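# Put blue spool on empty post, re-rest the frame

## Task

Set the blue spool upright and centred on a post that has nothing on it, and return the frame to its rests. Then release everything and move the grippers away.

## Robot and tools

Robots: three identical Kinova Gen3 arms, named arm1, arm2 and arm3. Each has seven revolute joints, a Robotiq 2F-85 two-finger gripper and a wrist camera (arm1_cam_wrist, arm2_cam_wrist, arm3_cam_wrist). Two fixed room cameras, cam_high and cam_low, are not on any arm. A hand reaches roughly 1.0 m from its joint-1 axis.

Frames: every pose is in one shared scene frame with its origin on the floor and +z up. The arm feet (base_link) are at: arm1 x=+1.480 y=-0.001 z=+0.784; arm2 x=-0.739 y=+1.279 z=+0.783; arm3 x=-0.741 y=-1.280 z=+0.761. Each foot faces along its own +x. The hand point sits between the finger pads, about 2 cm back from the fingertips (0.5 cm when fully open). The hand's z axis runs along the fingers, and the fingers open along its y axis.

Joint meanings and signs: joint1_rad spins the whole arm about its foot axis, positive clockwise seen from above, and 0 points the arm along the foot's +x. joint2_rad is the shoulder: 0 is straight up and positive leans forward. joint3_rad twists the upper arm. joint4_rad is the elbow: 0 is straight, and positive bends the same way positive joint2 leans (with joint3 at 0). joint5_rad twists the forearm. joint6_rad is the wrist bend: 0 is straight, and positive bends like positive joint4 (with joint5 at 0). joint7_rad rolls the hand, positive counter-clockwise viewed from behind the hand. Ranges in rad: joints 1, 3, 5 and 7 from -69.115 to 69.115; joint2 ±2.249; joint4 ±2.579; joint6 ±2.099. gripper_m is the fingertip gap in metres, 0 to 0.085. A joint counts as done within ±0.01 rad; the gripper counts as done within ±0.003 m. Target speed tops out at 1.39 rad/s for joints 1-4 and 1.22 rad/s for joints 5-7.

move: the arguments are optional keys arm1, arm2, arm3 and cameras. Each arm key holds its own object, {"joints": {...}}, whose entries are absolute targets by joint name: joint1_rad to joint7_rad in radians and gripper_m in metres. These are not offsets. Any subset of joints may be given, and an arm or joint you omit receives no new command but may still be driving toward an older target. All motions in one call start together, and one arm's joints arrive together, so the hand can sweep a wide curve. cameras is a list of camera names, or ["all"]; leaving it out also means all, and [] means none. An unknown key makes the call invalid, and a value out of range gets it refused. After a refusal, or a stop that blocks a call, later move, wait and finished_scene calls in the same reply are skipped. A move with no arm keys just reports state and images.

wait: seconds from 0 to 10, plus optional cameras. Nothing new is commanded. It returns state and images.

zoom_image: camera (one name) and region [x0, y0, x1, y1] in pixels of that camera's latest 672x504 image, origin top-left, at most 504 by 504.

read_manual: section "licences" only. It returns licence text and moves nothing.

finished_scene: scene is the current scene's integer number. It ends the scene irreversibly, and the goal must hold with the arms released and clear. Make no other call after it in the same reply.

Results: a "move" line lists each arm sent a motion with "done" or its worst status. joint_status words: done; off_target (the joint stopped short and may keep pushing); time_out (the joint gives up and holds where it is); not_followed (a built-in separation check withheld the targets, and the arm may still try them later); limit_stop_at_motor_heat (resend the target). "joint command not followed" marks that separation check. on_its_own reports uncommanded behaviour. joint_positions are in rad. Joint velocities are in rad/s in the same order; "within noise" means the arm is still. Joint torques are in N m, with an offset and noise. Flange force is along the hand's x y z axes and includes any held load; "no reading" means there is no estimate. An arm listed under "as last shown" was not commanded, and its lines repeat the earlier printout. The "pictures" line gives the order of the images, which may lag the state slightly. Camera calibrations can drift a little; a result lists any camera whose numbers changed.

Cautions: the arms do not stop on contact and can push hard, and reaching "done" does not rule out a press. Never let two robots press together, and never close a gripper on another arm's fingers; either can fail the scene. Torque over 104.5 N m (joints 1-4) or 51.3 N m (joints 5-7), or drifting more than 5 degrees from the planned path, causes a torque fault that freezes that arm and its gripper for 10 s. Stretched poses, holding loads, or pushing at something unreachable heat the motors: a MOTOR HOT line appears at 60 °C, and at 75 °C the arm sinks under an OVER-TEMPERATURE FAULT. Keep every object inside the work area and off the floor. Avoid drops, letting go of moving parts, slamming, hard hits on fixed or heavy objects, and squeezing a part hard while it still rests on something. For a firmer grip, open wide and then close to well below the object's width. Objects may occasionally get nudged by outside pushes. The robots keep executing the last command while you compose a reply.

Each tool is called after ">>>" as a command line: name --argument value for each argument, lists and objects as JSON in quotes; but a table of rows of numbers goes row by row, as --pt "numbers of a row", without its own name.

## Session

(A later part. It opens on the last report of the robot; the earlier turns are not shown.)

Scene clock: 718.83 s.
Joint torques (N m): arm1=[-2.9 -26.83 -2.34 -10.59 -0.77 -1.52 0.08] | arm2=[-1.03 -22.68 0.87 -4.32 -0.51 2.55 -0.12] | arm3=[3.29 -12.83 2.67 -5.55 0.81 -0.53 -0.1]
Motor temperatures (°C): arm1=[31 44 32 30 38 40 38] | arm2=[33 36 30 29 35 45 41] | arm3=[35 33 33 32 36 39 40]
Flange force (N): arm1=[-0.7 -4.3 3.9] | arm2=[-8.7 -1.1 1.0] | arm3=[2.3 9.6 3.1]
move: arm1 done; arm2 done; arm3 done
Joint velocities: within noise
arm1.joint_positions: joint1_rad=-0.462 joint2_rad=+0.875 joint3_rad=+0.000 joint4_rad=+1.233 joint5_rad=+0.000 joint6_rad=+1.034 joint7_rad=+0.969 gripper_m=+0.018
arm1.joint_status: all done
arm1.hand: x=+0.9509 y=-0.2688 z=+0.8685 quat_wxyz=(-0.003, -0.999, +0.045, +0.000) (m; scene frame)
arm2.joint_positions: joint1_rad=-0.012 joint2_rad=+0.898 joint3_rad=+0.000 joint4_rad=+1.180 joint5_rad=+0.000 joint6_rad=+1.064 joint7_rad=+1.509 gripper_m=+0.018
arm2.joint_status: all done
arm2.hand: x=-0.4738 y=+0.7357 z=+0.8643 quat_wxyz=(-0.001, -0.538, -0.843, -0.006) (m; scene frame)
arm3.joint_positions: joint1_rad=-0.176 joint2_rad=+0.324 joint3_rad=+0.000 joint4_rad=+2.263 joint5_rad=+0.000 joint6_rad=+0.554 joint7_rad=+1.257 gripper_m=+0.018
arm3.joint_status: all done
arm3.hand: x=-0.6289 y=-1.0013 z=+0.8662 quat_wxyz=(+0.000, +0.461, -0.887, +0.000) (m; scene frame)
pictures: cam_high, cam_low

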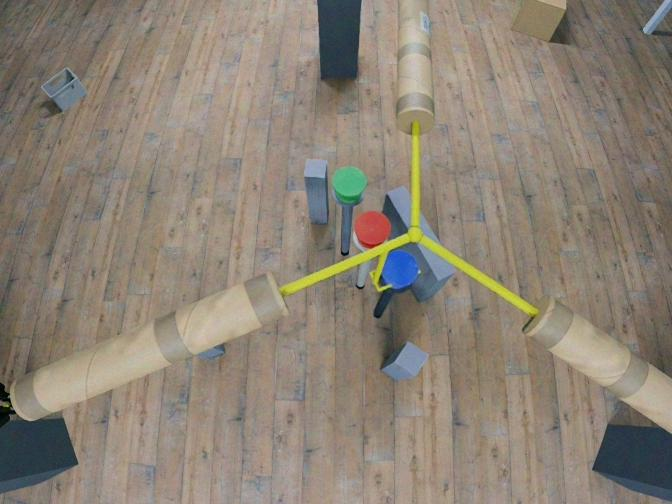

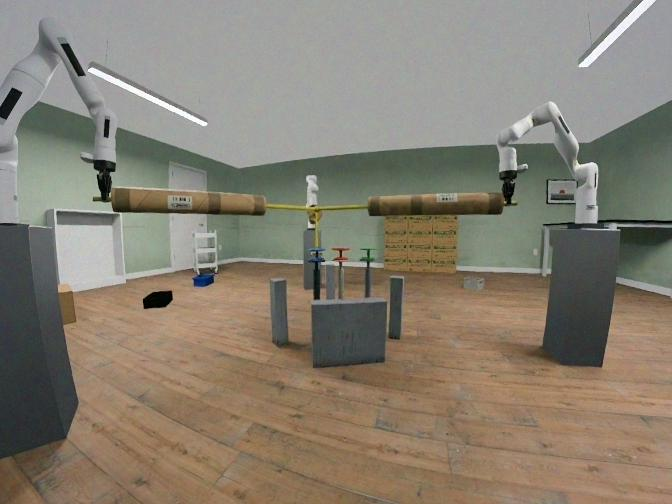

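>>> move --arm1 '{"joints":{"joint1_rad":-0.3944,"joint2_rad":0.8743,"joint4_rad":1.2336,"joint6_rad":1.0337,"joint7_rad":1.0367}}' --arm2 '{"joints":{"joint1_rad":-0.0169,"joint2_rad":0.8144,"joint4_rad":1.3624,"joint6_rad":0.9648,"joint7_rad":1.5045}}' --arm3 '{"joints":{"joint1_rad":-0.2570,"joint2_rad":0.3714,"joint4_rad":2.1767,"joint6_rad":0.5935,"joint7_rad":1.1754}}' --cameras '["cam_high","cam_low"]'

>>> zoom_image --camera "cam_low" --region '[302, 240, 352, 270]'

>>> zoom_image --camera "cam_high" --region '[375, 240, 430, 300]'

Scene clock: 776.97 s.
Joint torques (N m): arm1=[-1.74 -26.3 -1.43 -9.48 -0.23 -0.8 0.08] | arm2=[-1.04 -22.23 0.7 -6.08 -0.45 0.78 -0.03] | arm3=[2.39 -14.23 1.85 -6.05 0.39 -0.57 -0.06]
Motor temperatures (°C): arm1=[31 44 32 30 38 40 38] | arm2=[33 36 30 29 35 45 41] | arm3=[35 32 33 32 36 39 40]
Flange force (N): arm1=[-1.4 -1.6 3.8] | arm2=[-4.5 -1.2 0.7] | arm3=[2.0 6.1 3.5]
move: arm1 done; arm2 done; arm3 done
TORQUE WARNING: arm2's joint6_rad reached its warning level (29.4 N m). A warning alone does not stop the arm.
Joint velocities: within noise
arm1.joint_positions: joint1_rad=-0.394 joint2_rad=+0.874 joint3_rad=+0.000 joint4_rad=+1.234 joint5_rad=+0.000 joint6_rad=+1.034 joint7_rad=+1.037 gripper_m=+0.018
arm1.joint_status: all done
arm1.hand: x=+0.9342 y=-0.2324 z=+0.8683 quat_wxyz=(-0.003, -0.999, +0.045, +0.000) (m; scene frame)
arm2.joint_positions: joint1_rad=-0.017 joint2_rad=+0.814 joint3_rad=+0.000 joint4_rad=+1.362 joint5_rad=+0.000 joint6_rad=+0.965 joint7_rad=+1.505 gripper_m=+0.018
arm2.joint_status: all done
arm2.hand: x=-0.4902 y=+0.7715 z=+0.8646 quat_wxyz=(-0.002, -0.538, -0.843, -0.006) (m; scene frame)
arm3.joint_positions: joint1_rad=-0.257 joint2_rad=+0.371 joint3_rad=+0.000 joint4_rad=+2.177 joint5_rad=+0.000 joint6_rad=+0.593 joint7_rad=+1.175 gripper_m=+0.018
arm3.joint_status: all done
arm3.hand: x=-0.6456 y=-0.9649 z=+0.8661 quat_wxyz=(+0.000, +0.461, -0.887, +0.000) (m; scene frame)
pictures: cam_high, cam_low

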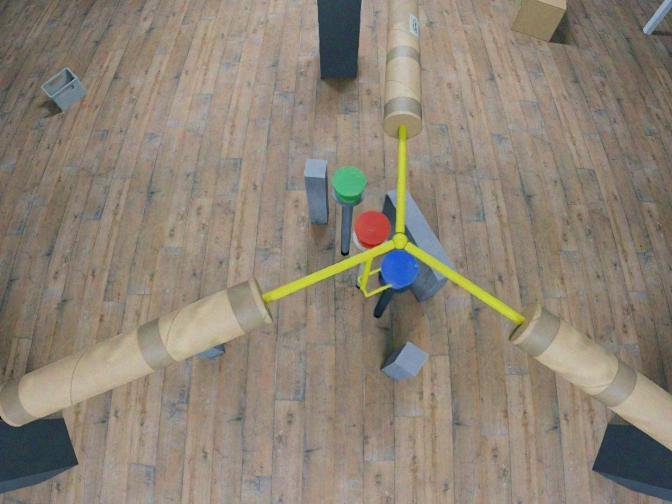

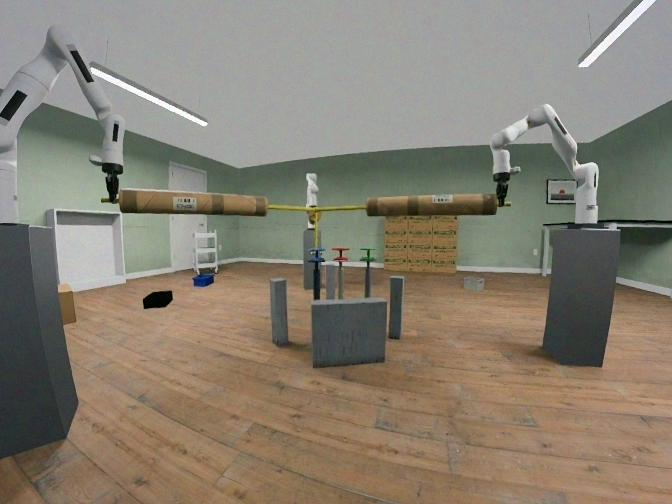

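Scaled by 10.080 from the camera's 672x504 image, which has a finer 960x720 frame.

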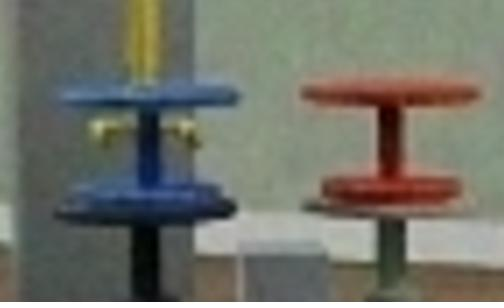

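Scaled by 8.400 from the camera's 672x504 image, which has a finer 960x720 frame.

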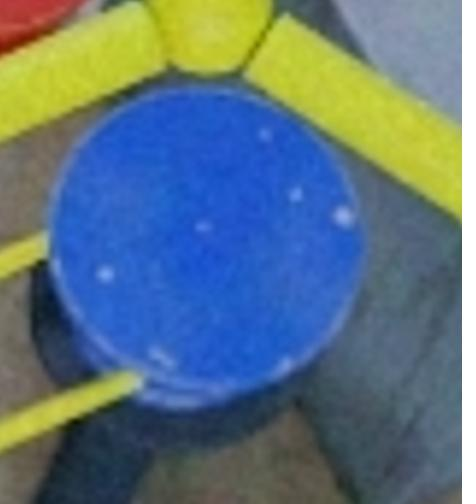

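>>> move --arm1 '{"joints":{"joint1_rad":-0.3270,"joint2_rad":0.8799,"joint4_rad":1.2212,"joint6_rad":1.0405,"joint7_rad":1.1041}}' --arm2 '{"joints":{"joint1_rad":-0.0221,"joint2_rad":0.7370,"joint4_rad":1.5311,"joint6_rad":0.8735,"joint7_rad":1.4993}}' --arm3 '{"joints":{"joint1_rad":-0.3243,"joint2_rad":0.4214,"joint4_rad":2.0819,"joint6_rad":0.6383,"joint7_rad":1.1081}}' --cameras '[]'

>>> move --arm1 '{"joints":{"joint1_rad":-0.2607,"joint2_rad":0.8915,"joint4_rad":1.1957,"joint6_rad":1.0544,"joint7_rad":1.1704}}' --arm2 '{"joints":{"joint1_rad":-0.0281,"joint2_rad":0.6657,"joint4_rad":1.6860,"joint6_rad":0.7899,"joint7_rad":1.4933}}' --arm3 '{"joints":{"joint1_rad":-0.3804,"joint2_rad":0.4745,"joint4_rad":1.9787,"joint6_rad":0.6884,"joint7_rad":1.0520}}' --cameras '["cam_high","cam_low"]'

>>> zoom_image --camera "cam_high" --region '[340, 205, 435, 300]'

Scene clock: 787.03 s.
Joint torques (N m): arm1=[-3.01 -26.24 -2.55 -9.22 -0.82 -0.53 0.08] | arm2=[-1.4 -19.31 0.23 -2.97 -0.72 2.33 -0.03] | arm3=[2.92 -14.97 2.3 -4.47 0.55 0.5 -0.09]
Motor temperatures (°C): arm1=[31 44 32 30 38 40 38] | arm2=[33 36 30 29 35 45 41] | arm3=[35 32 33 32 36 39 40]
Flange force (N): arm1=[-2.5 -3.5 3.9] | arm2=[-8.9 -1.9 0.4] | arm3=[-0.4 8.0 3.4]
move: arm1 done; arm2 done; arm3 done
TORQUE WARNING: arm2's joint6_rad reached its warning level (29.4 N m). A warning alone does not stop the arm.
Joint velocities: within noise
arm1.joint_positions: joint1_rad=-0.327 joint2_rad=+0.880 joint3_rad=+0.000 joint4_rad=+1.221 joint5_rad=+0.000 joint6_rad=+1.040 joint7_rad=+1.104 gripper_m=+0.018
arm1.joint_status: all done
arm1.hand: x=+0.9173 y=-0.1961 z=+0.8682 quat_wxyz=(-0.003, -0.999, +0.045, +0.000) (m; scene frame)
arm2.joint_positions: joint1_rad=-0.022 joint2_rad=+0.737 joint3_rad=+0.000 joint4_rad=+1.531 joint5_rad=+0.000 joint6_rad=+0.873 joint7_rad=+1.499 gripper_m=+0.018
arm2.joint_status: all done
arm2.hand: x=-0.5073 y=+0.8083 z=+0.8647 quat_wxyz=(-0.002, -0.538, -0.843, -0.006) (m; scene frame)
arm3.joint_positions: joint1_rad=-0.324 joint2_rad=+0.421 joint3_rad=+0.000 joint4_rad=+2.082 joint5_rad=+0.000 joint6_rad=+0.638 joint7_rad=+1.108 gripper_m=+0.018
arm3.joint_status: all done
arm3.hand: x=-0.6625 y=-0.9287 z=+0.8661 quat_wxyz=(+0.000, +0.461, -0.887, +0.000) (m; scene frame)
pictures: none
No camera images: "cameras" was empty.

Scene clock: 788.17 s.
Joint torques (N m): arm1=[-4.96 -26.31 -4.15 -8.92 -1.75 -0.22 0.07] | arm2=[-1.34 -16.41 0.15 0.76 -0.75 4.17 -0.02] | arm3=[3.6 -16.02 2.98 -3.33 0.93 1.3 -0.02]
Motor temperatures (°C): arm1=[31 44 32 30 38 40 38] | arm2=[33 36 30 29 35 45 41] | arm3=[35 32 33 32 36 39 40]
Flange force (N): arm1=[-4.0 -6.4 4.1] | arm2=[-14.3 -1.8 0.3] | arm3=[-2.1 10.6 3.4]
move: arm1 done; arm2 done; arm3 done
Joint velocities: within noise
arm1.joint_positions: joint1_rad=-0.261 joint2_rad=+0.891 joint3_rad=+0.000 joint4_rad=+1.196 joint5_rad=+0.000 joint6_rad=+1.054 joint7_rad=+1.170 gripper_m=+0.018
arm1.joint_status: all done
arm1.hand: x=+0.9005 y=-0.1600 z=+0.8680 quat_wxyz=(-0.003, -0.999, +0.045, +0.001) (m; scene frame)
arm2.joint_positions: joint1_rad=-0.028 joint2_rad=+0.666 joint3_rad=+0.000 joint4_rad=+1.686 joint5_rad=+0.000 joint6_rad=+0.790 joint7_rad=+1.493 gripper_m=+0.018
arm2.joint_status: all done
arm2.hand: x=-0.5243 y=+0.8451 z=+0.8648 quat_wxyz=(-0.002, -0.538, -0.843, -0.006) (m; scene frame)
arm3.joint_positions: joint1_rad=-0.380 joint2_rad=+0.475 joint3_rad=+0.000 joint4_rad=+1.979 joint5_rad=+0.000 joint6_rad=+0.688 joint7_rad=+1.052 gripper_m=+0.018
arm3.joint_status: all done
arm3.hand: x=-0.6792 y=-0.8924 z=+0.8661 quat_wxyz=(+0.000, +0.461, -0.887, +0.000) (m; scene frame)
pictures: cam_high, cam_low

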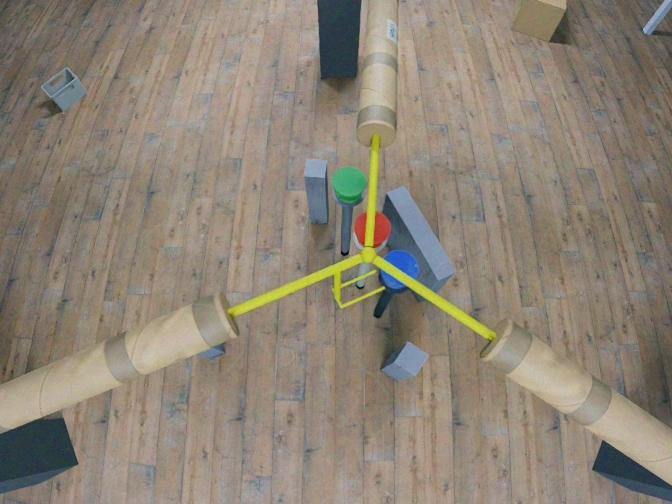

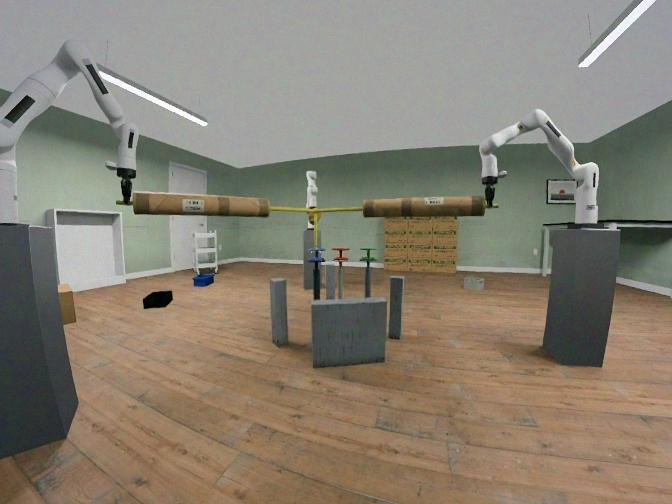

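Scaled by 5.305 from the camera's 672x504 image, which has a finer 960x720 frame.

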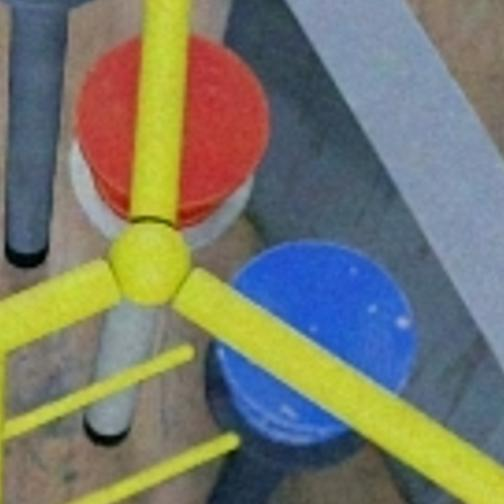

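>>> move --arm1 '{"joints":{"joint1_rad":-0.1934,"joint2_rad":0.9067,"joint4_rad":1.1623,"joint6_rad":1.0726,"joint7_rad":1.2377}}' --arm2 '{"joints":{"joint1_rad":-0.0349,"joint2_rad":0.6022,"joint4_rad":1.8227,"joint6_rad":0.7167,"joint7_rad":1.4865}}' --arm3 '{"joints":{"joint1_rad":-0.4279,"joint2_rad":0.5309,"joint4_rad":1.8669,"joint6_rad":0.7438,"joint7_rad":1.0045}}' --cameras '["cam_high"]'

Scene clock: 803.10 s.
Joint torques (N m): arm1=[0.56 -25.22 0.76 -5.83 0.84 2 0.13] | arm2=[-1.08 -18.01 0.63 -7.1 -0.39 -0.97 -0.02] | arm3=[-0.99 -18.07 -1.7 -5.77 -1.43 0.3 -0.07]
Motor temperatures (°C): arm1=[31 44 32 30 38 40 38] | arm2=[33 36 30 29 35 46 41] | arm3=[35 32 33 32 36 39 40]
Flange force (N): arm1=[-7.0 4.0 4.2] | arm2=[0.8 -1.9 -0.4] | arm3=[-4.4 -1.0 3.6]
move: arm1 done; arm2 done; arm3 done
Joint velocities: within noise
arm1.joint_positions: joint1_rad=-0.193 joint2_rad=+0.907 joint3_rad=+0.000 joint4_rad=+1.162 joint5_rad=+0.000 joint6_rad=+1.073 joint7_rad=+1.238 gripper_m=+0.018
arm1.joint_status: all done
arm1.hand: x=+0.8845 y=-0.1223 z=+0.8679 quat_wxyz=(-0.003, -0.999, +0.045, +0.001) (m; scene frame)
arm2.joint_positions: joint1_rad=-0.035 joint2_rad=+0.602 joint3_rad=+0.000 joint4_rad=+1.823 joint5_rad=+0.000 joint6_rad=+0.717 joint7_rad=+1.486 gripper_m=+0.018
arm2.joint_status: all done
arm2.hand: x=-0.5404 y=+0.8799 z=+0.8650 quat_wxyz=(-0.002, -0.538, -0.843, -0.006) (m; scene frame)
arm3.joint_positions: joint1_rad=-0.428 joint2_rad=+0.531 joint3_rad=+0.000 joint4_rad=+1.867 joint5_rad=+0.000 joint6_rad=+0.744 joint7_rad=+1.004 gripper_m=+0.018
arm3.joint_status: all done
arm3.hand: x=-0.6962 y=-0.8561 z=+0.8661 quat_wxyz=(+0.000, +0.461, -0.887, +0.000) (m; scene frame)
pictures: cam_high

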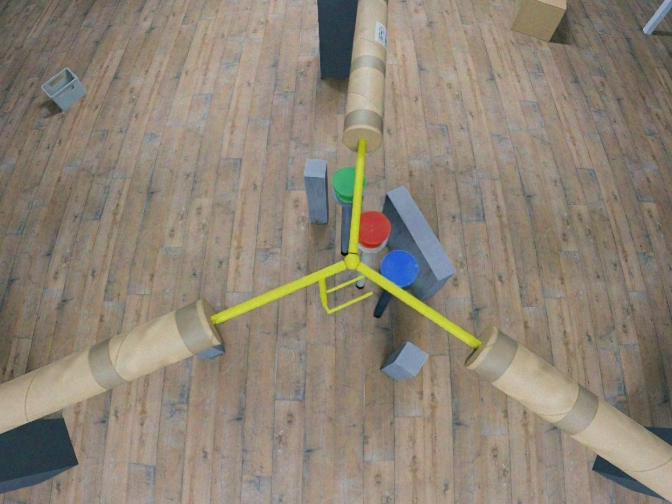

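>>> move --arm1 '{"joints":{"joint1_rad":-0.1359,"joint2_rad":0.8466,"joint4_rad":1.2937,"joint6_rad":1.0013,"joint7_rad":1.2952}}' --arm2 '{"joints":{"joint1_rad":-0.1266,"joint2_rad":0.5626,"joint4_rad":1.9072,"joint6_rad":0.6718,"joint7_rad":1.3948}}' --arm3 '{"joints":{"joint1_rad":-0.3862,"joint2_rad":0.6023,"joint4_rad":1.7226,"joint6_rad":0.8167,"joint7_rad":1.0462}}' --cameras '[]'

>>> move --arm1 '{"joints":{"joint1_rad":-0.0717,"joint2_rad":0.7943,"joint4_rad":1.4086,"joint6_rad":0.9387,"joint7_rad":1.3594}}' --arm2 '{"joints":{"joint1_rad":-0.2268,"joint2_rad":0.5308,"joint4_rad":1.9760,"joint6_rad":0.6348,"joint7_rad":1.2946}}' --arm3 '{"joints":{"joint1_rad":-0.3512,"joint2_rad":0.6805,"joint4_rad":1.5615,"joint6_rad":0.8996,"joint7_rad":1.0812}}' --cameras '["cam_high"]'

Scene clock: 809.73 s.
Joint torques (N m): arm1=[0.92 -24.84 1.05 -7.12 0.98 0.79 0.13] | arm2=[-3.1 -15.88 -1.75 -4.1 -1.49 0.71 -0.01] | arm3=[0.21 -18.67 -0.48 -2.46 -0.89 2.57 -0.06]
Motor temperatures (°C): arm1=[31 44 32 30 38 40 38] | arm2=[33 36 30 29 35 46 41] | arm3=[35 32 33 32 36 39 40]
Flange force (N): arm1=[-3.5 3.4 4.2] | arm2=[-4.5 -6.3 -0.3] | arm3=[-9.7 4.7 3.7]
move: arm1 done; arm2 done; arm3 done
Joint velocities: within noise
arm1.joint_positions: joint1_rad=-0.136 joint2_rad=+0.847 joint3_rad=+0.000 joint4_rad=+1.294 joint5_rad=+0.000 joint6_rad=+1.001 joint7_rad=+1.295 gripper_m=+0.018
arm1.joint_status: all done
arm1.hand: x=+0.9057 y=-0.0828 z=+0.8677 quat_wxyz=(-0.003, -0.999, +0.045, +0.000) (m; scene frame)
arm2.joint_positions: joint1_rad=-0.127 joint2_rad=+0.563 joint3_rad=+0.000 joint4_rad=+1.907 joint5_rad=+0.000 joint6_rad=+0.672 joint7_rad=+1.395 gripper_m=+0.018
arm2.joint_status: all done
arm2.hand: x=-0.5190 y=+0.9202 z=+0.8656 quat_wxyz=(-0.001, -0.538, -0.843, -0.006) (m; scene frame)
arm3.joint_positions: joint1_rad=-0.386 joint2_rad=+0.602 joint3_rad=+0.000 joint4_rad=+1.723 joint5_rad=+0.000 joint6_rad=+0.817 joint7_rad=+1.046 gripper_m=+0.018
arm3.joint_status: all done
arm3.hand: x=-0.6748 y=-0.8170 z=+0.8660 quat_wxyz=(+0.000, +0.461, -0.887, +0.000) (m; scene frame)
pictures: none
No camera images: "cameras" was empty.

Scene clock: 810.90 s.
Joint torques (N m): arm1=[1.32 -23.19 1.37 -5.48 1.18 1.64 0.13] | arm2=[-1.15 -16.23 0.51 -6.85 -0.39 -1.21 -0.06] | arm3=[-0.98 -21.66 -1.64 -6.37 -1.57 0.69 -0.13]
Motor temperatures (°C): arm1=[31 44 32 30 38 40 38] | arm2=[33 36 30 29 35 46 41] | arm3=[35 32 33 32 36 40 40]
Flange force (N): arm1=[-5.6 4.3 4.4] | arm2=[0.7 -2.7 -0.8] | arm3=[-5.3 -0.5 3.8]
move: arm1 done; arm2 done; arm3 done
Joint velocities: within noise
arm1.joint_positions: joint1_rad=-0.072 joint2_rad=+0.794 joint3_rad=+0.000 joint4_rad=+1.409 joint5_rad=+0.000 joint6_rad=+0.939 joint7_rad=+1.359 gripper_m=+0.018
arm1.joint_status: all done
arm1.hand: x=+0.9275 y=-0.0426 z=+0.8673 quat_wxyz=(-0.003, -0.999, +0.045, +0.000) (m; scene frame)
arm2.joint_positions: joint1_rad=-0.227 joint2_rad=+0.531 joint3_rad=+0.000 joint4_rad=+1.976 joint5_rad=+0.000 joint6_rad=+0.635 joint7_rad=+1.295 gripper_m=+0.018
arm2.joint_status: all done
arm2.hand: x=-0.4978 y=+0.9597 z=+0.8660 quat_wxyz=(-0.001, -0.538, -0.843, -0.006) (m; scene frame)
arm3.joint_positions: joint1_rad=-0.351 joint2_rad=+0.681 joint3_rad=+0.000 joint4_rad=+1.562 joint5_rad=+0.000 joint6_rad=+0.900 joint7_rad=+1.081 gripper_m=+0.018
arm3.joint_status: all done
arm3.hand: x=-0.6533 y=-0.7765 z=+0.8660 quat_wxyz=(+0.000, +0.461, -0.887, +0.000) (m; scene frame)
pictures: cam_high

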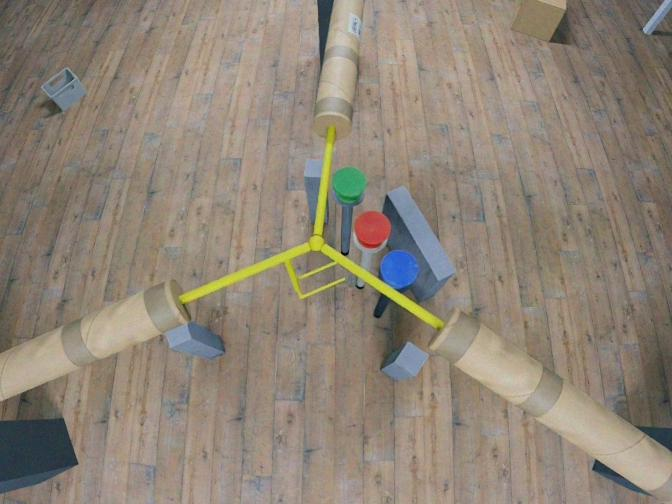

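Continue to home, then descend.

>>> move --arm1 '{"joints":{"joint1_rad":-0.0021,"joint2_rad":0.7507,"joint4_rad":1.5045,"joint6_rad":0.8864,"joint7_rad":1.4290}}' --arm2 '{"joints":{"joint1_rad":-0.3364,"joint2_rad":0.5062,"joint4_rad":2.0305,"joint6_rad":0.6049,"joint7_rad":1.1850}}' --arm3 '{"joints":{"joint1_rad":-0.3211,"joint2_rad":0.7656,"joint4_rad":1.3837,"joint6_rad":0.9923,"joint7_rad":1.1113}}' --cameras '[]'

>>> move --arm1 '{"joints":{"joint1_rad":0.0741,"joint2_rad":0.7149,"joint4_rad":1.5831,"joint6_rad":0.8437,"joint7_rad":1.5052}}' --arm2 '{"joints":{"joint1_rad":-0.4547,"joint2_rad":0.4893,"joint4_rad":2.0688,"joint6_rad":0.5835,"joint7_rad":1.0667}}' --arm3 '{"joints":{"joint1_rad":-0.2964,"joint2_rad":0.8575,"joint4_rad":1.1891,"joint6_rad":1.0950,"joint7_rad":1.1360}}' --cameras '["cam_high","cam_low"]'

>>> zoom_image --camera "cam_low" --region '[302, 240, 352, 270]'

>>> zoom_image --camera "cam_high" --region '[340, 205, 435, 300]'

Scene clock: 819.10 s.
Joint torques (N m): arm1=[0.17 -22.55 0.24 -5.95 0.6 1.08 0.08] | arm2=[0.47 -15.78 2.47 -7.49 0.44 -1.61 -0.02] | arm3=[-0.17 -24.71 -0.61 -10.42 -0.85 -1.43 -0.07]
Motor temperatures (°C): arm1=[31 44 32 30 38 40 38] | arm2=[33 36 30 29 35 45 41] | arm3=[35 33 33 32 36 40 40]
Flange force (N): arm1=[-4.5 1.5 4.4] | arm2=[3.5 0.5 -0.8] | arm3=[2.3 -2.1 3.7]
move: arm1 done; arm2 done; arm3 done
Joint velocities: within noise
arm1.joint_positions: joint1_rad=-0.002 joint2_rad=+0.751 joint3_rad=+0.000 joint4_rad=+1.505 joint5_rad=+0.000 joint6_rad=+0.886 joint7_rad=+1.429 gripper_m=+0.018
arm1.joint_status: all done
arm1.hand: x=+0.9491 y=-0.0029 z=+0.8669 quat_wxyz=(-0.003, -0.999, +0.045, +0.000) (m; scene frame)
arm2.joint_positions: joint1_rad=-0.336 joint2_rad=+0.506 joint3_rad=+0.000 joint4_rad=+2.031 joint5_rad=+0.000 joint6_rad=+0.605 joint7_rad=+1.185 gripper_m=+0.018
arm2.joint_status: all done
arm2.hand: x=-0.4765 y=+0.9994 z=+0.8662 quat_wxyz=(-0.001, -0.538, -0.843, -0.006) (m; scene frame)
arm3.joint_positions: joint1_rad=-0.321 joint2_rad=+0.766 joint3_rad=+0.000 joint4_rad=+1.384 joint5_rad=+0.000 joint6_rad=+0.992 joint7_rad=+1.111 gripper_m=+0.018
arm3.joint_status: all done
arm3.hand: x=-0.6315 y=-0.7360 z=+0.8660 quat_wxyz=(+0.000, +0.461, -0.887, +0.000) (m; scene frame)
pictures: none
No camera images: "cameras" was empty.

Scene clock: 820.33 s.
Joint torques (N m): arm1=[1.21 -21.92 1.24 -6.16 1.13 0.76 0.13] | arm2=[-0.43 -15.23 1.35 -7.36 -0.01 -1.71 -0.02] | arm3=[-0.71 -25.8 -1.05 -8.66 -1.19 -0.01 -0.03]
Motor temperatures (°C): arm1=[31 44 32 30 38 40 38] | arm2=[33 35 30 29 35 45 41] | arm3=[35 33 33 32 36 40 40]
Flange force (N): arm1=[-3.5 3.3 4.4] | arm2=[2.4 -2.0 -1.3] | arm3=[-2.8 -0.8 3.6]
move: arm1 done; arm2 done; arm3 done
Joint velocities: within noise
arm1.joint_positions: joint1_rad=+0.074 joint2_rad=+0.715 joint3_rad=+0.000 joint4_rad=+1.583 joint5_rad=+0.000 joint6_rad=+0.844 joint7_rad=+1.505 gripper_m=+0.018
arm1.joint_status: all done
arm1.hand: x=+0.9704 y=+0.0371 z=+0.8665 quat_wxyz=(-0.003, -0.999, +0.045, +0.000) (m; scene frame)
arm2.joint_positions: joint1_rad=-0.455 joint2_rad=+0.489 joint3_rad=+0.000 joint4_rad=+2.069 joint5_rad=+0.000 joint6_rad=+0.583 joint7_rad=+1.067 gripper_m=+0.018
arm2.joint_status: all done
arm2.hand: x=-0.4549 y=+1.0394 z=+0.8663 quat_wxyz=(-0.001, -0.538, -0.843, -0.006) (m; scene frame)
arm3.joint_positions: joint1_rad=-0.296 joint2_rad=+0.858 joint3_rad=+0.000 joint4_rad=+1.189 joint5_rad=+0.000 joint6_rad=+1.095 joint7_rad=+1.136 gripper_m=+0.018
arm3.joint_status: all done
arm3.hand: x=-0.6105 y=-0.6967 z=+0.8658 quat_wxyz=(+0.000, +0.461, -0.887, +0.000) (m; scene frame)
pictures: cam_high, cam_low

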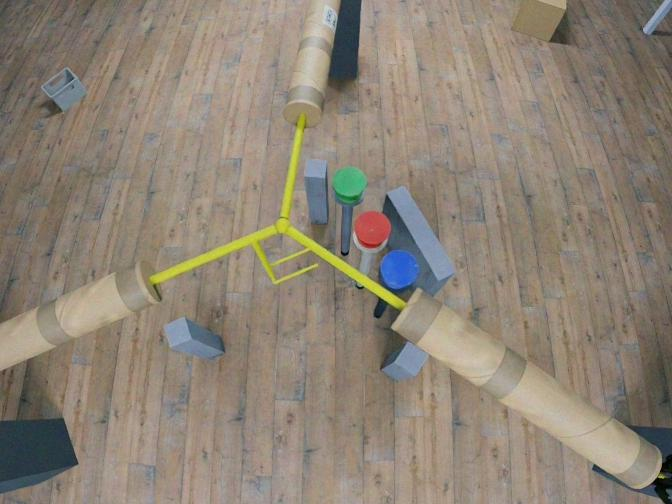

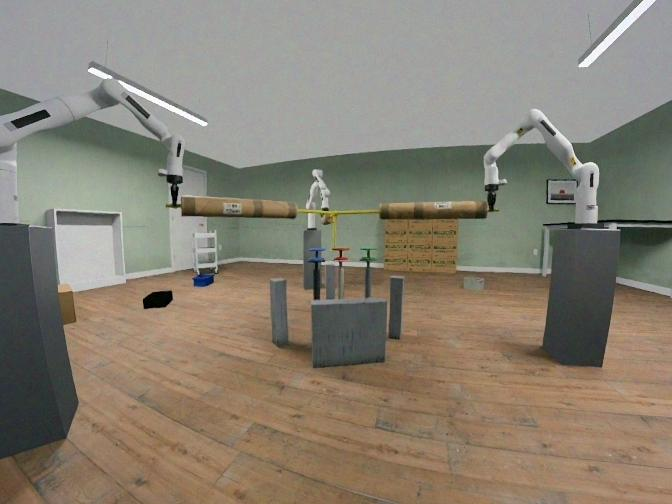

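Scaled by 10.080 from the camera's 672x504 image, which has a finer 960x720 frame.

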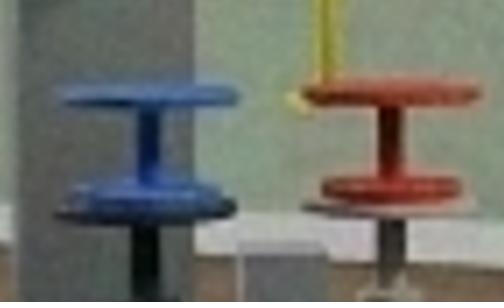

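Scaled by 5.305 from the camera's 672x504 image, which has a finer 960x720 frame.

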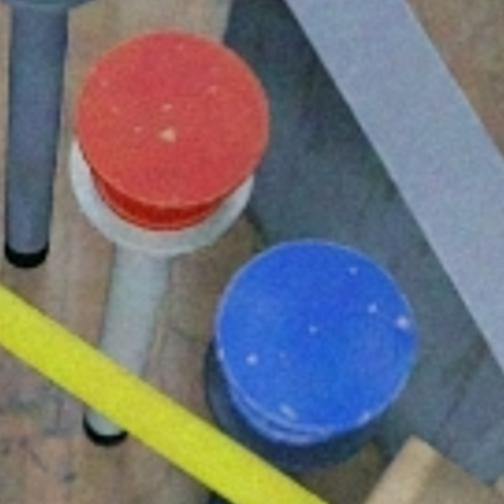

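>>> move --arm1 '{"joints":{"joint1_rad":0.0744,"joint2_rad":0.7659,"joint4_rad":1.6050,"joint6_rad":0.7707,"joint7_rad":1.5055}}' --arm2 '{"joints":{"joint1_rad":-0.4536,"joint2_rad":0.5624,"joint4_rad":2.0942,"joint6_rad":0.4850,"joint7_rad":1.0678}}' --arm3 '{"joints":{"joint1_rad":-0.2964,"joint2_rad":0.8962,"joint4_rad":1.2182,"joint6_rad":1.0272,"joint7_rad":1.1360}}' --cameras '[]'

>>> move --arm1 '{"joints":{"joint1_rad":0.0748,"joint2_rad":0.8548,"joint4_rad":1.6250,"joint6_rad":0.6618,"joint7_rad":1.5059}}' --arm2 '{"joints":{"joint1_rad":-0.4518,"joint2_rad":0.6868,"joint4_rad":2.1177,"joint6_rad":0.3372,"joint7_rad":1.0696}}' --arm3 '{"joints":{"joint1_rad":-0.2964,"joint2_rad":0.9659,"joint4_rad":1.2488,"joint6_rad":0.9269,"joint7_rad":1.1360}}' --cameras '[]'

>>> move --arm1 '{"joints":{"joint1_rad":0.0752,"joint2_rad":0.9521,"joint4_rad":1.6262,"joint6_rad":0.5633,"joint7_rad":1.5063}}' --arm2 '{"joints":{"joint1_rad":-0.4500,"joint2_rad":0.8207,"joint4_rad":2.1192,"joint6_rad":0.2016,"joint7_rad":1.0714}}' --arm3 '{"joints":{"joint1_rad":-0.2964,"joint2_rad":1.0453,"joint4_rad":1.2592,"joint6_rad":0.8372,"joint7_rad":1.1360}}' --cameras '[]'

>>> move --arm1 '{"joints":{"joint1_rad":0.0757,"joint2_rad":1.0556,"joint4_rad":1.6084,"joint6_rad":0.4776,"joint7_rad":1.5068}}' --arm2 '{"joints":{"joint1_rad":-0.4483,"joint2_rad":0.9581,"joint4_rad":2.0994,"joint6_rad":0.0841,"joint7_rad":1.0731}}' --arm3 '{"joints":{"joint1_rad":-0.2964,"joint2_rad":1.1327,"joint4_rad":1.2493,"joint6_rad":0.7596,"joint7_rad":1.1360}}' --cameras '["cam_low"]'

Scene clock: 833.13 s.
Joint torques (N m): arm1=[0.74 -22.56 0.88 -6.37 0.89 0.3 0.15] | arm2=[-0.43 -15.86 1.41 -6.51 -0.1 -1.65 -0.04] | arm3=[0.26 -26.22 -0.32 -8.87 -0.76 -0.32 -0.04]
Motor temperatures (°C): arm1=[31 44 32 30 38 40 38] | arm2=[33 35 30 29 35 45 41] | arm3=[35 33 33 32 36 40 40]
Flange force (N): arm1=[-2.2 2.4 4.6] | arm2=[1.8 -2.1 -1.3] | arm3=[-0.8 0.1 3.8]
move: arm1 done; arm2 done; arm3 done
Joint velocities: within noise
arm1.joint_positions: joint1_rad=+0.074 joint2_rad=+0.766 joint3_rad=+0.000 joint4_rad=+1.605 joint5_rad=+0.000 joint6_rad=+0.771 joint7_rad=+1.505 gripper_m=+0.018
arm1.joint_status: all done
arm1.hand: x=+0.9703 y=+0.0370 z=+0.8355 quat_wxyz=(-0.003, -0.999, +0.045, +0.000) (m; scene frame)
arm2.joint_positions: joint1_rad=-0.454 joint2_rad=+0.562 joint3_rad=+0.000 joint4_rad=+2.094 joint5_rad=+0.000 joint6_rad=+0.485 joint7_rad=+1.068 gripper_m=+0.018
arm2.joint_status: all done
arm2.hand: x=-0.4549 y=+1.0393 z=+0.8352 quat_wxyz=(-0.002, -0.538, -0.843, -0.006) (m; scene frame)
arm3.joint_positions: joint1_rad=-0.296 joint2_rad=+0.896 joint3_rad=+0.000 joint4_rad=+1.218 joint5_rad=+0.000 joint6_rad=+1.027 joint7_rad=+1.136 gripper_m=+0.018
arm3.joint_status: all done
arm3.hand: x=-0.6104 y=-0.6966 z=+0.8348 quat_wxyz=(+0.000, +0.461, -0.887, +0.000) (m; scene frame)
pictures: none
No camera images: "cameras" was empty.

Scene clock: 834.20 s.
Joint torques (N m): arm1=[0.29 -22.9 0.45 -5.27 0.68 0.46 0.16] | arm2=[-0.98 -16.3 0.76 -3.73 -0.42 -0.95 -0.01] | arm3=[0.54 -26.11 -0.04 -7.27 -0.59 0.22 -0.03]
Motor temperatures (°C): arm1=[31 44 32 30 38 40 38] | arm2=[33 35 30 29 35 45 41] | arm3=[35 33 33 32 36 40 40]
Flange force (N): arm1=[-2.6 1.6 4.9] | arm2=[-2.0 -2.1 -1.1] | arm3=[-3.0 1.5 3.8]
move: arm1 done; arm2 done; arm3 done
Joint velocities: within noise
arm1.joint_positions: joint1_rad=+0.075 joint2_rad=+0.855 joint3_rad=+0.000 joint4_rad=+1.625 joint5_rad=+0.000 joint6_rad=+0.662 joint7_rad=+1.506 gripper_m=+0.018
arm1.joint_status: all done
arm1.hand: x=+0.9703 y=+0.0370 z=+0.7859 quat_wxyz=(-0.003, -0.999, +0.045, +0.000) (m; scene frame)
arm2.joint_positions: joint1_rad=-0.452 joint2_rad=+0.687 joint3_rad=+0.000 joint4_rad=+2.118 joint5_rad=+0.000 joint6_rad=+0.337 joint7_rad=+1.070 gripper_m=+0.018
arm2.joint_status: all done
arm2.hand: x=-0.4551 y=+1.0393 z=+0.7860 quat_wxyz=(-0.001, -0.538, -0.843, -0.006) (m; scene frame)
arm3.joint_positions: joint1_rad=-0.296 joint2_rad=+0.966 joint3_rad=+0.000 joint4_rad=+1.249 joint5_rad=+0.000 joint6_rad=+0.927 joint7_rad=+1.136 gripper_m=+0.018
arm3.joint_status: all done
arm3.hand: x=-0.6104 y=-0.6967 z=+0.7851 quat_wxyz=(+0.000, +0.461, -0.887, +0.000) (m; scene frame)
pictures: none
No camera images: "cameras" was empty.

Scene clock: 835.27 s.
Joint torques (N m): arm1=[0.53 -23.27 0.88 -4.53 0.81 0.44 0.19] | arm2=[-1.17 -17.35 0.61 -2.71 -0.46 -1.11 -0.01] | arm3=[0.25 -26.14 -0.25 -6.33 -0.68 0.53 -0.04]
Motor temperatures (°C): arm1=[31 44 32 30 38 40 38] | arm2=[33 35 30 29 35 45 41] | arm3=[35 33 33 32 36 40 40]
Flange force (N): arm1=[-2.0 2.2 4.9] | arm2=[-2.5 -2.5 -0.9] | arm3=[-3.3 1.1 4.1]
move: arm1 done; arm2 done; arm3 done
Joint velocities: within noise
arm1.joint_positions: joint1_rad=+0.075 joint2_rad=+0.952 joint3_rad=+0.000 joint4_rad=+1.626 joint5_rad=+0.000 joint6_rad=+0.563 joint7_rad=+1.506 gripper_m=+0.018
arm1.joint_status: all done
arm1.hand: x=+0.9702 y=+0.0369 z=+0.7360 quat_wxyz=(-0.003, -0.999, +0.045, +0.000) (m; scene frame)
arm2.joint_positions: joint1_rad=-0.450 joint2_rad=+0.821 joint3_rad=+0.000 joint4_rad=+2.119 joint5_rad=+0.000 joint6_rad=+0.202 joint7_rad=+1.071 gripper_m=+0.018
arm2.joint_status: all done
arm2.hand: x=-0.4550 y=+1.0392 z=+0.7361 quat_wxyz=(-0.002, -0.538, -0.843, -0.006) (m; scene frame)
arm3.joint_positions: joint1_rad=-0.296 joint2_rad=+1.045 joint3_rad=+0.000 joint4_rad=+1.259 joint5_rad=+0.000 joint6_rad=+0.837 joint7_rad=+1.136 gripper_m=+0.018
arm3.joint_status: all done
arm3.hand: x=-0.6104 y=-0.6968 z=+0.7351 quat_wxyz=(+0.000, +0.461, -0.887, +0.000) (m; scene frame)
pictures: none
No camera images: "cameras" was empty.

Scene clock: 836.33 s.
Joint torques (N m): arm1=[-0.13 -23.7 0.15 -3.73 0.58 0.38 0.2] | arm2=[-1.5 -17.38 -0.02 -0.1 -0.48 -0.36 -0.03] | arm3=[1.03 -26.17 0.32 -5.24 -0.31 0.73 0.02]
Motor temperatures (°C): arm1=[31 44 32 30 38 40 38] | arm2=[33 35 30 29 35 45 41] | arm3=[35 33 33 32 36 40 40]
Flange force (N): arm1=[-2.3 1.0 5.1] | arm2=[-5.4 -2.1 -0.2] | arm3=[-4.1 3.0 4.4]
move: arm1 done; arm2 done; arm3 done
Joint velocities: within noise
arm1.joint_positions: joint1_rad=+0.076 joint2_rad=+1.056 joint3_rad=+0.000 joint4_rad=+1.608 joint5_rad=+0.000 joint6_rad=+0.478 joint7_rad=+1.507 gripper_m=+0.018
arm1.joint_status: all done
arm1.hand: x=+0.9702 y=+0.0369 z=+0.6859 quat_wxyz=(-0.003, -0.999, +0.045, +0.000) (m; scene frame)
arm2.joint_positions: joint1_rad=-0.448 joint2_rad=+0.958 joint3_rad=+0.000 joint4_rad=+2.099 joint5_rad=+0.000 joint6_rad=+0.084 joint7_rad=+1.073 gripper_m=+0.018
arm2.joint_status: all done
arm2.hand: x=-0.4551 y=+1.0392 z=+0.6860 quat_wxyz=(-0.002, -0.538, -0.843, -0.006) (m; scene frame)
arm3.joint_positions: joint1_rad=-0.296 joint2_rad=+1.133 joint3_rad=+0.000 joint4_rad=+1.249 joint5_rad=+0.000 joint6_rad=+0.760 joint7_rad=+1.136 gripper_m=+0.018
arm3.joint_status: all done
arm3.hand: x=-0.6104 y=-0.6968 z=+0.6851 quat_wxyz=(+0.000, +0.461, -0.887, +0.000) (m; scene frame)
pictures: cam_low

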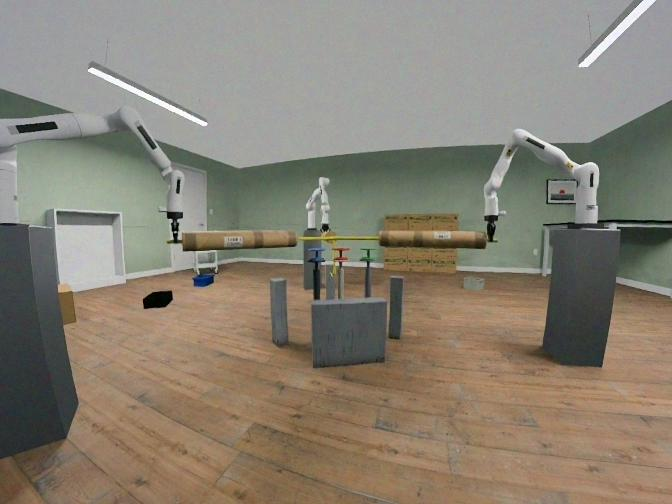

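>>> move --arm1 '{"joints":{"joint1_rad":0.0761,"joint2_rad":1.1628,"joint4_rad":1.5719,"joint6_rad":0.4069,"joint7_rad":1.5072}}' --arm2 '{"joints":{"joint1_rad":-0.4465,"joint2_rad":1.0934,"joint4_rad":2.0579,"joint6_rad":-0.0098,"joint7_rad":1.0749}}' --arm3 '{"joints":{"joint1_rad":-0.2964,"joint2_rad":1.2264,"joint4_rad":1.2199,"joint6_rad":0.6953,"joint7_rad":1.1360}}' --cameras '[]'

>>> move --arm1 '{"joints":{"joint1_rad":0.0765,"joint2_rad":1.2736,"joint4_rad":1.5161,"joint6_rad":0.3519,"joint7_rad":1.5076}}' --arm2 '{"joints":{"joint1_rad":-0.4447,"joint2_rad":1.2264,"joint4_rad":1.9965,"joint6_rad":-0.0813,"joint7_rad":1.0767}}' --arm3 '{"joints":{"joint1_rad":-0.2964,"joint2_rad":1.3269,"joint4_rad":1.1689,"joint6_rad":0.6458,"joint7_rad":1.1360}}' --cameras '[]'

>>> move --arm1 '{"joints":{"joint1_rad":0.0769,"joint2_rad":1.3868,"joint4_rad":1.4406,"joint6_rad":0.3142,"joint7_rad":1.5080}}' --arm2 '{"joints":{"joint1_rad":-0.4429,"joint2_rad":1.3544,"joint4_rad":1.9168,"joint6_rad":-0.1296,"joint7_rad":1.0785}}' --arm3 '{"joints":{"joint1_rad":-0.2964,"joint2_rad":1.4337,"joint4_rad":1.0943,"joint6_rad":0.6135,"joint7_rad":1.1360}}' --cameras '["cam_high","cam_low"]'

Scene clock: 851.40 s.
Joint torques (N m): arm1=[-0.01 -24.07 0.3 -3.14 0.6 0.42 0.17] | arm2=[-1.59 -17.96 -0.08 0.88 -0.39 -0.36 -0.08] | arm3=[1.02 -26.16 0.35 -4.65 -0.4 0.79 -0.06]
Motor temperatures (°C): arm1=[31 44 32 30 38 40 38] | arm2=[33 35 30 29 35 45 41] | arm3=[35 33 33 32 36 40 40]
Flange force (N): arm1=[-1.8 1.2 5.3] | arm2=[-5.8 -2.0 0.4] | arm3=[-4.0 2.7 4.4]
move: arm1 done; arm2 done; arm3 done
Joint velocities: within noise
arm1.joint_positions: joint1_rad=+0.076 joint2_rad=+1.163 joint3_rad=+0.000 joint4_rad=+1.572 joint5_rad=+0.000 joint6_rad=+0.407 joint7_rad=+1.507 gripper_m=+0.018
arm1.joint_status: all done
arm1.hand: x=+0.9702 y=+0.0369 z=+0.6360 quat_wxyz=(-0.003, -0.999, +0.045, +0.000) (m; scene frame)
arm2.joint_positions: joint1_rad=-0.446 joint2_rad=+1.093 joint3_rad=+0.000 joint4_rad=+2.058 joint5_rad=+0.000 joint6_rad=-0.010 joint7_rad=+1.075 gripper_m=+0.018
arm2.joint_status: all done
arm2.hand: x=-0.4550 y=+1.0391 z=+0.6363 quat_wxyz=(-0.002, -0.538, -0.843, -0.006) (m; scene frame)
arm3.joint_positions: joint1_rad=-0.296 joint2_rad=+1.226 joint3_rad=+0.000 joint4_rad=+1.220 joint5_rad=+0.000 joint6_rad=+0.695 joint7_rad=+1.136 gripper_m=+0.018
arm3.joint_status: all done
arm3.hand: x=-0.6104 y=-0.6969 z=+0.6352 quat_wxyz=(+0.000, +0.461, -0.887, +0.000) (m; scene frame)
pictures: none
No camera images: "cameras" was empty.

Scene clock: 852.47 s.
Joint torques (N m): arm1=[-0.17 -24.37 0.24 -2.59 0.55 0.46 0.17] | arm2=[-1.56 -18.32 -0.04 1.64 -0.41 -0.33 -0.08] | arm3=[1.11 -26.44 0.44 -4.2 -0.37 0.78 -0.05]
Motor temperatures (°C): arm1=[31 44 32 30 38 40 38] | arm2=[33 35 30 29 35 45 41] | arm3=[35 33 33 32 36 40 40]
Flange force (N): arm1=[-1.8 0.9 5.6] | arm2=[-6.0 -1.8 0.8] | arm3=[-4.4 3.1 5.0]
move: arm1 done; arm2 done; arm3 done
Joint velocities: within noise
arm1.joint_positions: joint1_rad=+0.077 joint2_rad=+1.274 joint3_rad=+0.000 joint4_rad=+1.516 joint5_rad=+0.000 joint6_rad=+0.352 joint7_rad=+1.508 gripper_m=+0.018
arm1.joint_status: all done
arm1.hand: x=+0.9700 y=+0.0367 z=+0.5859 quat_wxyz=(-0.003, -0.999, +0.045, +0.000) (m; scene frame)
arm2.joint_positions: joint1_rad=-0.445 joint2_rad=+1.226 joint3_rad=+0.000 joint4_rad=+1.996 joint5_rad=+0.000 joint6_rad=-0.081 joint7_rad=+1.077 gripper_m=+0.018
arm2.joint_status: all done
arm2.hand: x=-0.4552 y=+1.0391 z=+0.5860 quat_wxyz=(-0.001, -0.538, -0.843, -0.006) (m; scene frame)
arm3.joint_positions: joint1_rad=-0.296 joint2_rad=+1.327 joint3_rad=+0.000 joint4_rad=+1.169 joint5_rad=+0.000 joint6_rad=+0.646 joint7_rad=+1.136 gripper_m=+0.018
arm3.joint_status: all done
arm3.hand: x=-0.6103 y=-0.6968 z=+0.5851 quat_wxyz=(+0.000, +0.461, -0.887, +0.000) (m; scene frame)
pictures: none
No camera images: "cameras" was empty.

Scene clock: 853.53 s.
Joint torques (N m): arm1=[-0.89 -24.72 -0.62 -2.44 0.42 0.31 0.19] | arm2=[-1.26 -18.23 0.26 2.74 -0.38 -0.11 -0.07] | arm3=[1.85 -27.36 1.11 -4.84 -0.09 0.26 -0.08]
Motor temperatures (°C): arm1=[31 44 32 30 38 40 38] | arm2=[33 35 30 29 35 45 41] | arm3=[35 33 33 32 36 40 40]
Flange force (N): arm1=[-1.6 -0.4 5.6] | arm2=[-6.7 -0.5 1.6] | arm3=[-2.6 3.6 5.4]
move: arm1 done; arm2 done; arm3 done
Joint velocities: within noise
arm1.joint_positions: joint1_rad=+0.077 joint2_rad=+1.387 joint3_rad=+0.000 joint4_rad=+1.441 joint5_rad=+0.000 joint6_rad=+0.314 joint7_rad=+1.508 gripper_m=+0.018
arm1.joint_status: all done
arm1.hand: x=+0.9699 y=+0.0367 z=+0.5358 quat_wxyz=(-0.003, -0.999, +0.045, +0.000) (m; scene frame)
arm2.joint_positions: joint1_rad=-0.443 joint2_rad=+1.354 joint3_rad=+0.000 joint4_rad=+1.917 joint5_rad=+0.000 joint6_rad=-0.130 joint7_rad=+1.079 gripper_m=+0.018
arm2.joint_status: all done
arm2.hand: x=-0.4553 y=+1.0392 z=+0.5359 quat_wxyz=(-0.002, -0.538, -0.843, -0.006) (m; scene frame)
arm3.joint_positions: joint1_rad=-0.296 joint2_rad=+1.434 joint3_rad=+0.000 joint4_rad=+1.094 joint5_rad=+0.000 joint6_rad=+0.613 joint7_rad=+1.136 gripper_m=+0.018
arm3.joint_status: all done
arm3.hand: x=-0.6102 y=-0.6965 z=+0.5350 quat_wxyz=(+0.000, +0.461, -0.887, +0.000) (m; scene frame)
pictures: cam_high, cam_low

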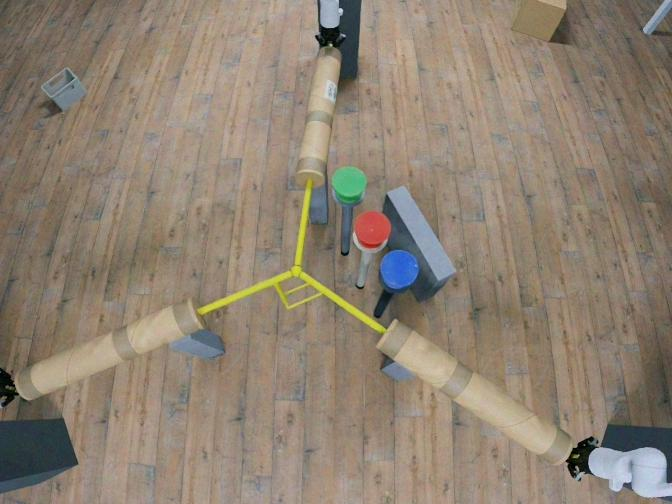

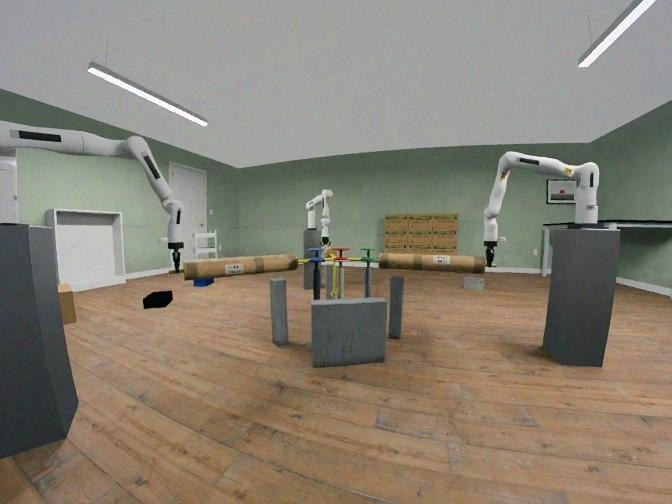

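>>> move --arm1 '{"joints":{"joint1_rad":0.0771,"joint2_rad":1.4415,"joint4_rad":1.3979,"joint6_rad":0.3022,"joint7_rad":1.5082}}' --arm2 '{"joints":{"joint1_rad":-0.4420,"joint2_rad":1.4138,"joint4_rad":1.8723,"joint6_rad":-0.1445,"joint7_rad":1.0794}}' --arm3 '{"joints":{"joint1_rad":-0.2964,"joint2_rad":1.4868,"joint4_rad":1.0508,"joint6_rad":0.6040,"joint7_rad":1.1360}}' --cameras '[]'

>>> move --arm1 '{"joints":{"joint1_rad":0.0773,"joint2_rad":1.4716,"joint4_rad":1.3727,"joint6_rad":0.2973,"joint7_rad":1.5084}}' --arm2 '{"joints":{"joint1_rad":-0.4416,"joint2_rad":1.4457,"joint4_rad":1.8464,"joint6_rad":-0.1505,"joint7_rad":1.0798}}' --arm3 '{"joints":{"joint1_rad":-0.2964,"joint2_rad":1.5162,"joint4_rad":1.0251,"joint6_rad":0.6003,"joint7_rad":1.1360}}' --cameras '[]'

>>> move --arm1 '{"joints":{"joint1_rad":0.0773,"joint2_rad":1.4878,"joint4_rad":1.3588,"joint6_rad":0.2950,"joint7_rad":1.5084}}' --arm2 '{"joints":{"joint1_rad":-0.4413,"joint2_rad":1.4626,"joint4_rad":1.8321,"joint6_rad":-0.1531,"joint7_rad":1.0801}}' --arm3 '{"joints":{"joint1_rad":-0.2964,"joint2_rad":1.5321,"joint4_rad":1.0108,"joint6_rad":0.5987,"joint7_rad":1.1360}}' --cameras '["cam_high","cam_low"]'

Scene clock: 860.07 s.
Joint torques (N m): arm1=[-0.93 -24.71 -0.7 -2.31 0.39 0.29 0.19] | arm2=[-1.37 -18.13 0.23 3.05 -0.39 0.04 -0.05] | arm3=[1.97 -27.25 1.12 -4.75 -0.09 0.25 -0.1]
Motor temperatures (°C): arm1=[31 44 32 30 38 40 38] | arm2=[33 35 30 29 35 45 41] | arm3=[35 34 33 32 36 40 40]
Flange force (N): arm1=[-1.7 -0.5 5.5] | arm2=[-6.9 -0.7 1.9] | arm3=[-2.5 3.8 5.3]
move: arm1 done; arm2 done; arm3 done
Joint velocities: within noise
arm1.joint_positions: joint1_rad=+0.077 joint2_rad=+1.441 joint3_rad=+0.000 joint4_rad=+1.398 joint5_rad=+0.000 joint6_rad=+0.302 joint7_rad=+1.508 gripper_m=+0.018
arm1.joint_status: all done
arm1.hand: x=+0.9698 y=+0.0367 z=+0.5119 quat_wxyz=(-0.003, -0.999, +0.045, +0.001) (m; scene frame)
arm2.joint_positions: joint1_rad=-0.442 joint2_rad=+1.414 joint3_rad=+0.000 joint4_rad=+1.872 joint5_rad=+0.000 joint6_rad=-0.145 joint7_rad=+1.079 gripper_m=+0.018
arm2.joint_status: all done
arm2.hand: x=-0.4553 y=+1.0391 z=+0.5120 quat_wxyz=(-0.002, -0.538, -0.843, -0.006) (m; scene frame)
arm3.joint_positions: joint1_rad=-0.296 joint2_rad=+1.487 joint3_rad=+0.000 joint4_rad=+1.051 joint5_rad=+0.000 joint6_rad=+0.604 joint7_rad=+1.136 gripper_m=+0.018
arm3.joint_status: all done
arm3.hand: x=-0.6102 y=-0.6966 z=+0.5111 quat_wxyz=(+0.000, +0.461, -0.887, +0.000) (m; scene frame)
pictures: none
No camera images: "cameras" was empty.

Scene clock: 860.77 s.
Joint torques (N m): arm1=[-0.81 -24.62 -0.48 -2.09 0.45 0.45 0.23] | arm2=[-1.33 -18.25 0.37 3.02 -0.41 -0.08 -0.05] | arm3=[1.68 -27.22 0.89 -4.59 -0.21 0.28 -0.06]
Motor temperatures (°C): arm1=[31 44 32 30 38 40 38] | arm2=[33 35 30 29 35 45 41] | arm3=[35 34 33 32 36 40 40]
Flange force (N): arm1=[-1.8 -0.2 5.7] | arm2=[-6.9 -0.6 2.0] | arm3=[-3.2 3.6 5.6]
move: arm1 done; arm2 done; arm3 done
Joint velocities: within noise
arm1.joint_positions: joint1_rad=+0.077 joint2_rad=+1.472 joint3_rad=+0.000 joint4_rad=+1.373 joint5_rad=+0.000 joint6_rad=+0.297 joint7_rad=+1.508 gripper_m=+0.018
arm1.joint_status: all done
arm1.hand: x=+0.9699 y=+0.0367 z=+0.4989 quat_wxyz=(-0.003, -0.999, +0.045, +0.000) (m; scene frame)
arm2.joint_positions: joint1_rad=-0.442 joint2_rad=+1.446 joint3_rad=+0.000 joint4_rad=+1.846 joint5_rad=+0.000 joint6_rad=-0.151 joint7_rad=+1.080 gripper_m=+0.018
arm2.joint_status: all done
arm2.hand: x=-0.4553 y=+1.0391 z=+0.4990 quat_wxyz=(-0.002, -0.538, -0.843, -0.006) (m; scene frame)
arm3.joint_positions: joint1_rad=-0.296 joint2_rad=+1.516 joint3_rad=+0.000 joint4_rad=+1.025 joint5_rad=+0.000 joint6_rad=+0.600 joint7_rad=+1.136 gripper_m=+0.018
arm3.joint_status: all done
arm3.hand: x=-0.6102 y=-0.6967 z=+0.4981 quat_wxyz=(+0.000, +0.461, -0.887, +0.000) (m; scene frame)
pictures: none
No camera images: "cameras" was empty.

Scene clock: 861.37 s.
Joint torques (N m): arm1=[-0.78 -24.48 -0.43 -1.93 0.46 0.51 0.19] | arm2=[-1.47 -18.16 0.06 3.17 -0.36 0.02 -0.08] | arm3=[1.55 -26.87 0.89 -4.35 -0.21 0.48 -0.08]
Motor temperatures (°C): arm1=[31 44 32 30 38 40 38] | arm2=[33 35 30 29 35 45 41] | arm3=[35 34 33 32 36 40 40]
Flange force (N): arm1=[-2.0 -0.2 5.7] | arm2=[-7.1 -0.9 2.1] | arm3=[-3.3 3.3 5.3]
move: arm1 done; arm2 done; arm3 done
Joint velocities: within noise
arm1.joint_positions: joint1_rad=+0.077 joint2_rad=+1.488 joint3_rad=+0.000 joint4_rad=+1.359 joint5_rad=+0.000 joint6_rad=+0.295 joint7_rad=+1.508 gripper_m=+0.018
arm1.joint_status: all done
arm1.hand: x=+0.9699 y=+0.0367 z=+0.4919 quat_wxyz=(-0.003, -0.999, +0.045, +0.000) (m; scene frame)
arm2.joint_positions: joint1_rad=-0.441 joint2_rad=+1.463 joint3_rad=+0.000 joint4_rad=+1.832 joint5_rad=+0.000 joint6_rad=-0.153 joint7_rad=+1.080 gripper_m=+0.018
arm2.joint_status: all done
arm2.hand: x=-0.4553 y=+1.0391 z=+0.4920 quat_wxyz=(-0.001, -0.538, -0.843, -0.006) (m; scene frame)
arm3.joint_positions: joint1_rad=-0.296 joint2_rad=+1.532 joint3_rad=+0.000 joint4_rad=+1.011 joint5_rad=+0.000 joint6_rad=+0.599 joint7_rad=+1.136 gripper_m=+0.018
arm3.joint_status: all done
arm3.hand: x=-0.6102 y=-0.6968 z=+0.4912 quat_wxyz=(+0.000, +0.461, -0.887, +0.000) (m; scene frame)
pictures: cam_high, cam_low

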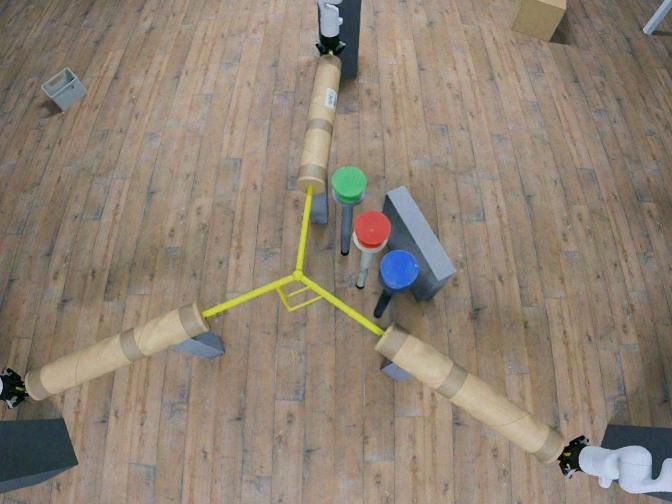

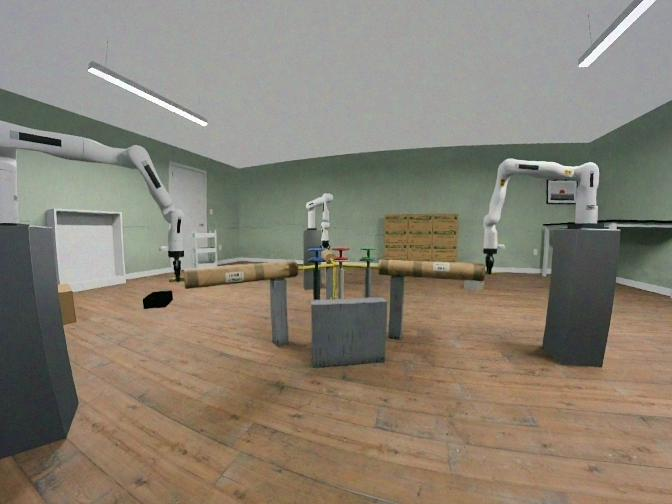

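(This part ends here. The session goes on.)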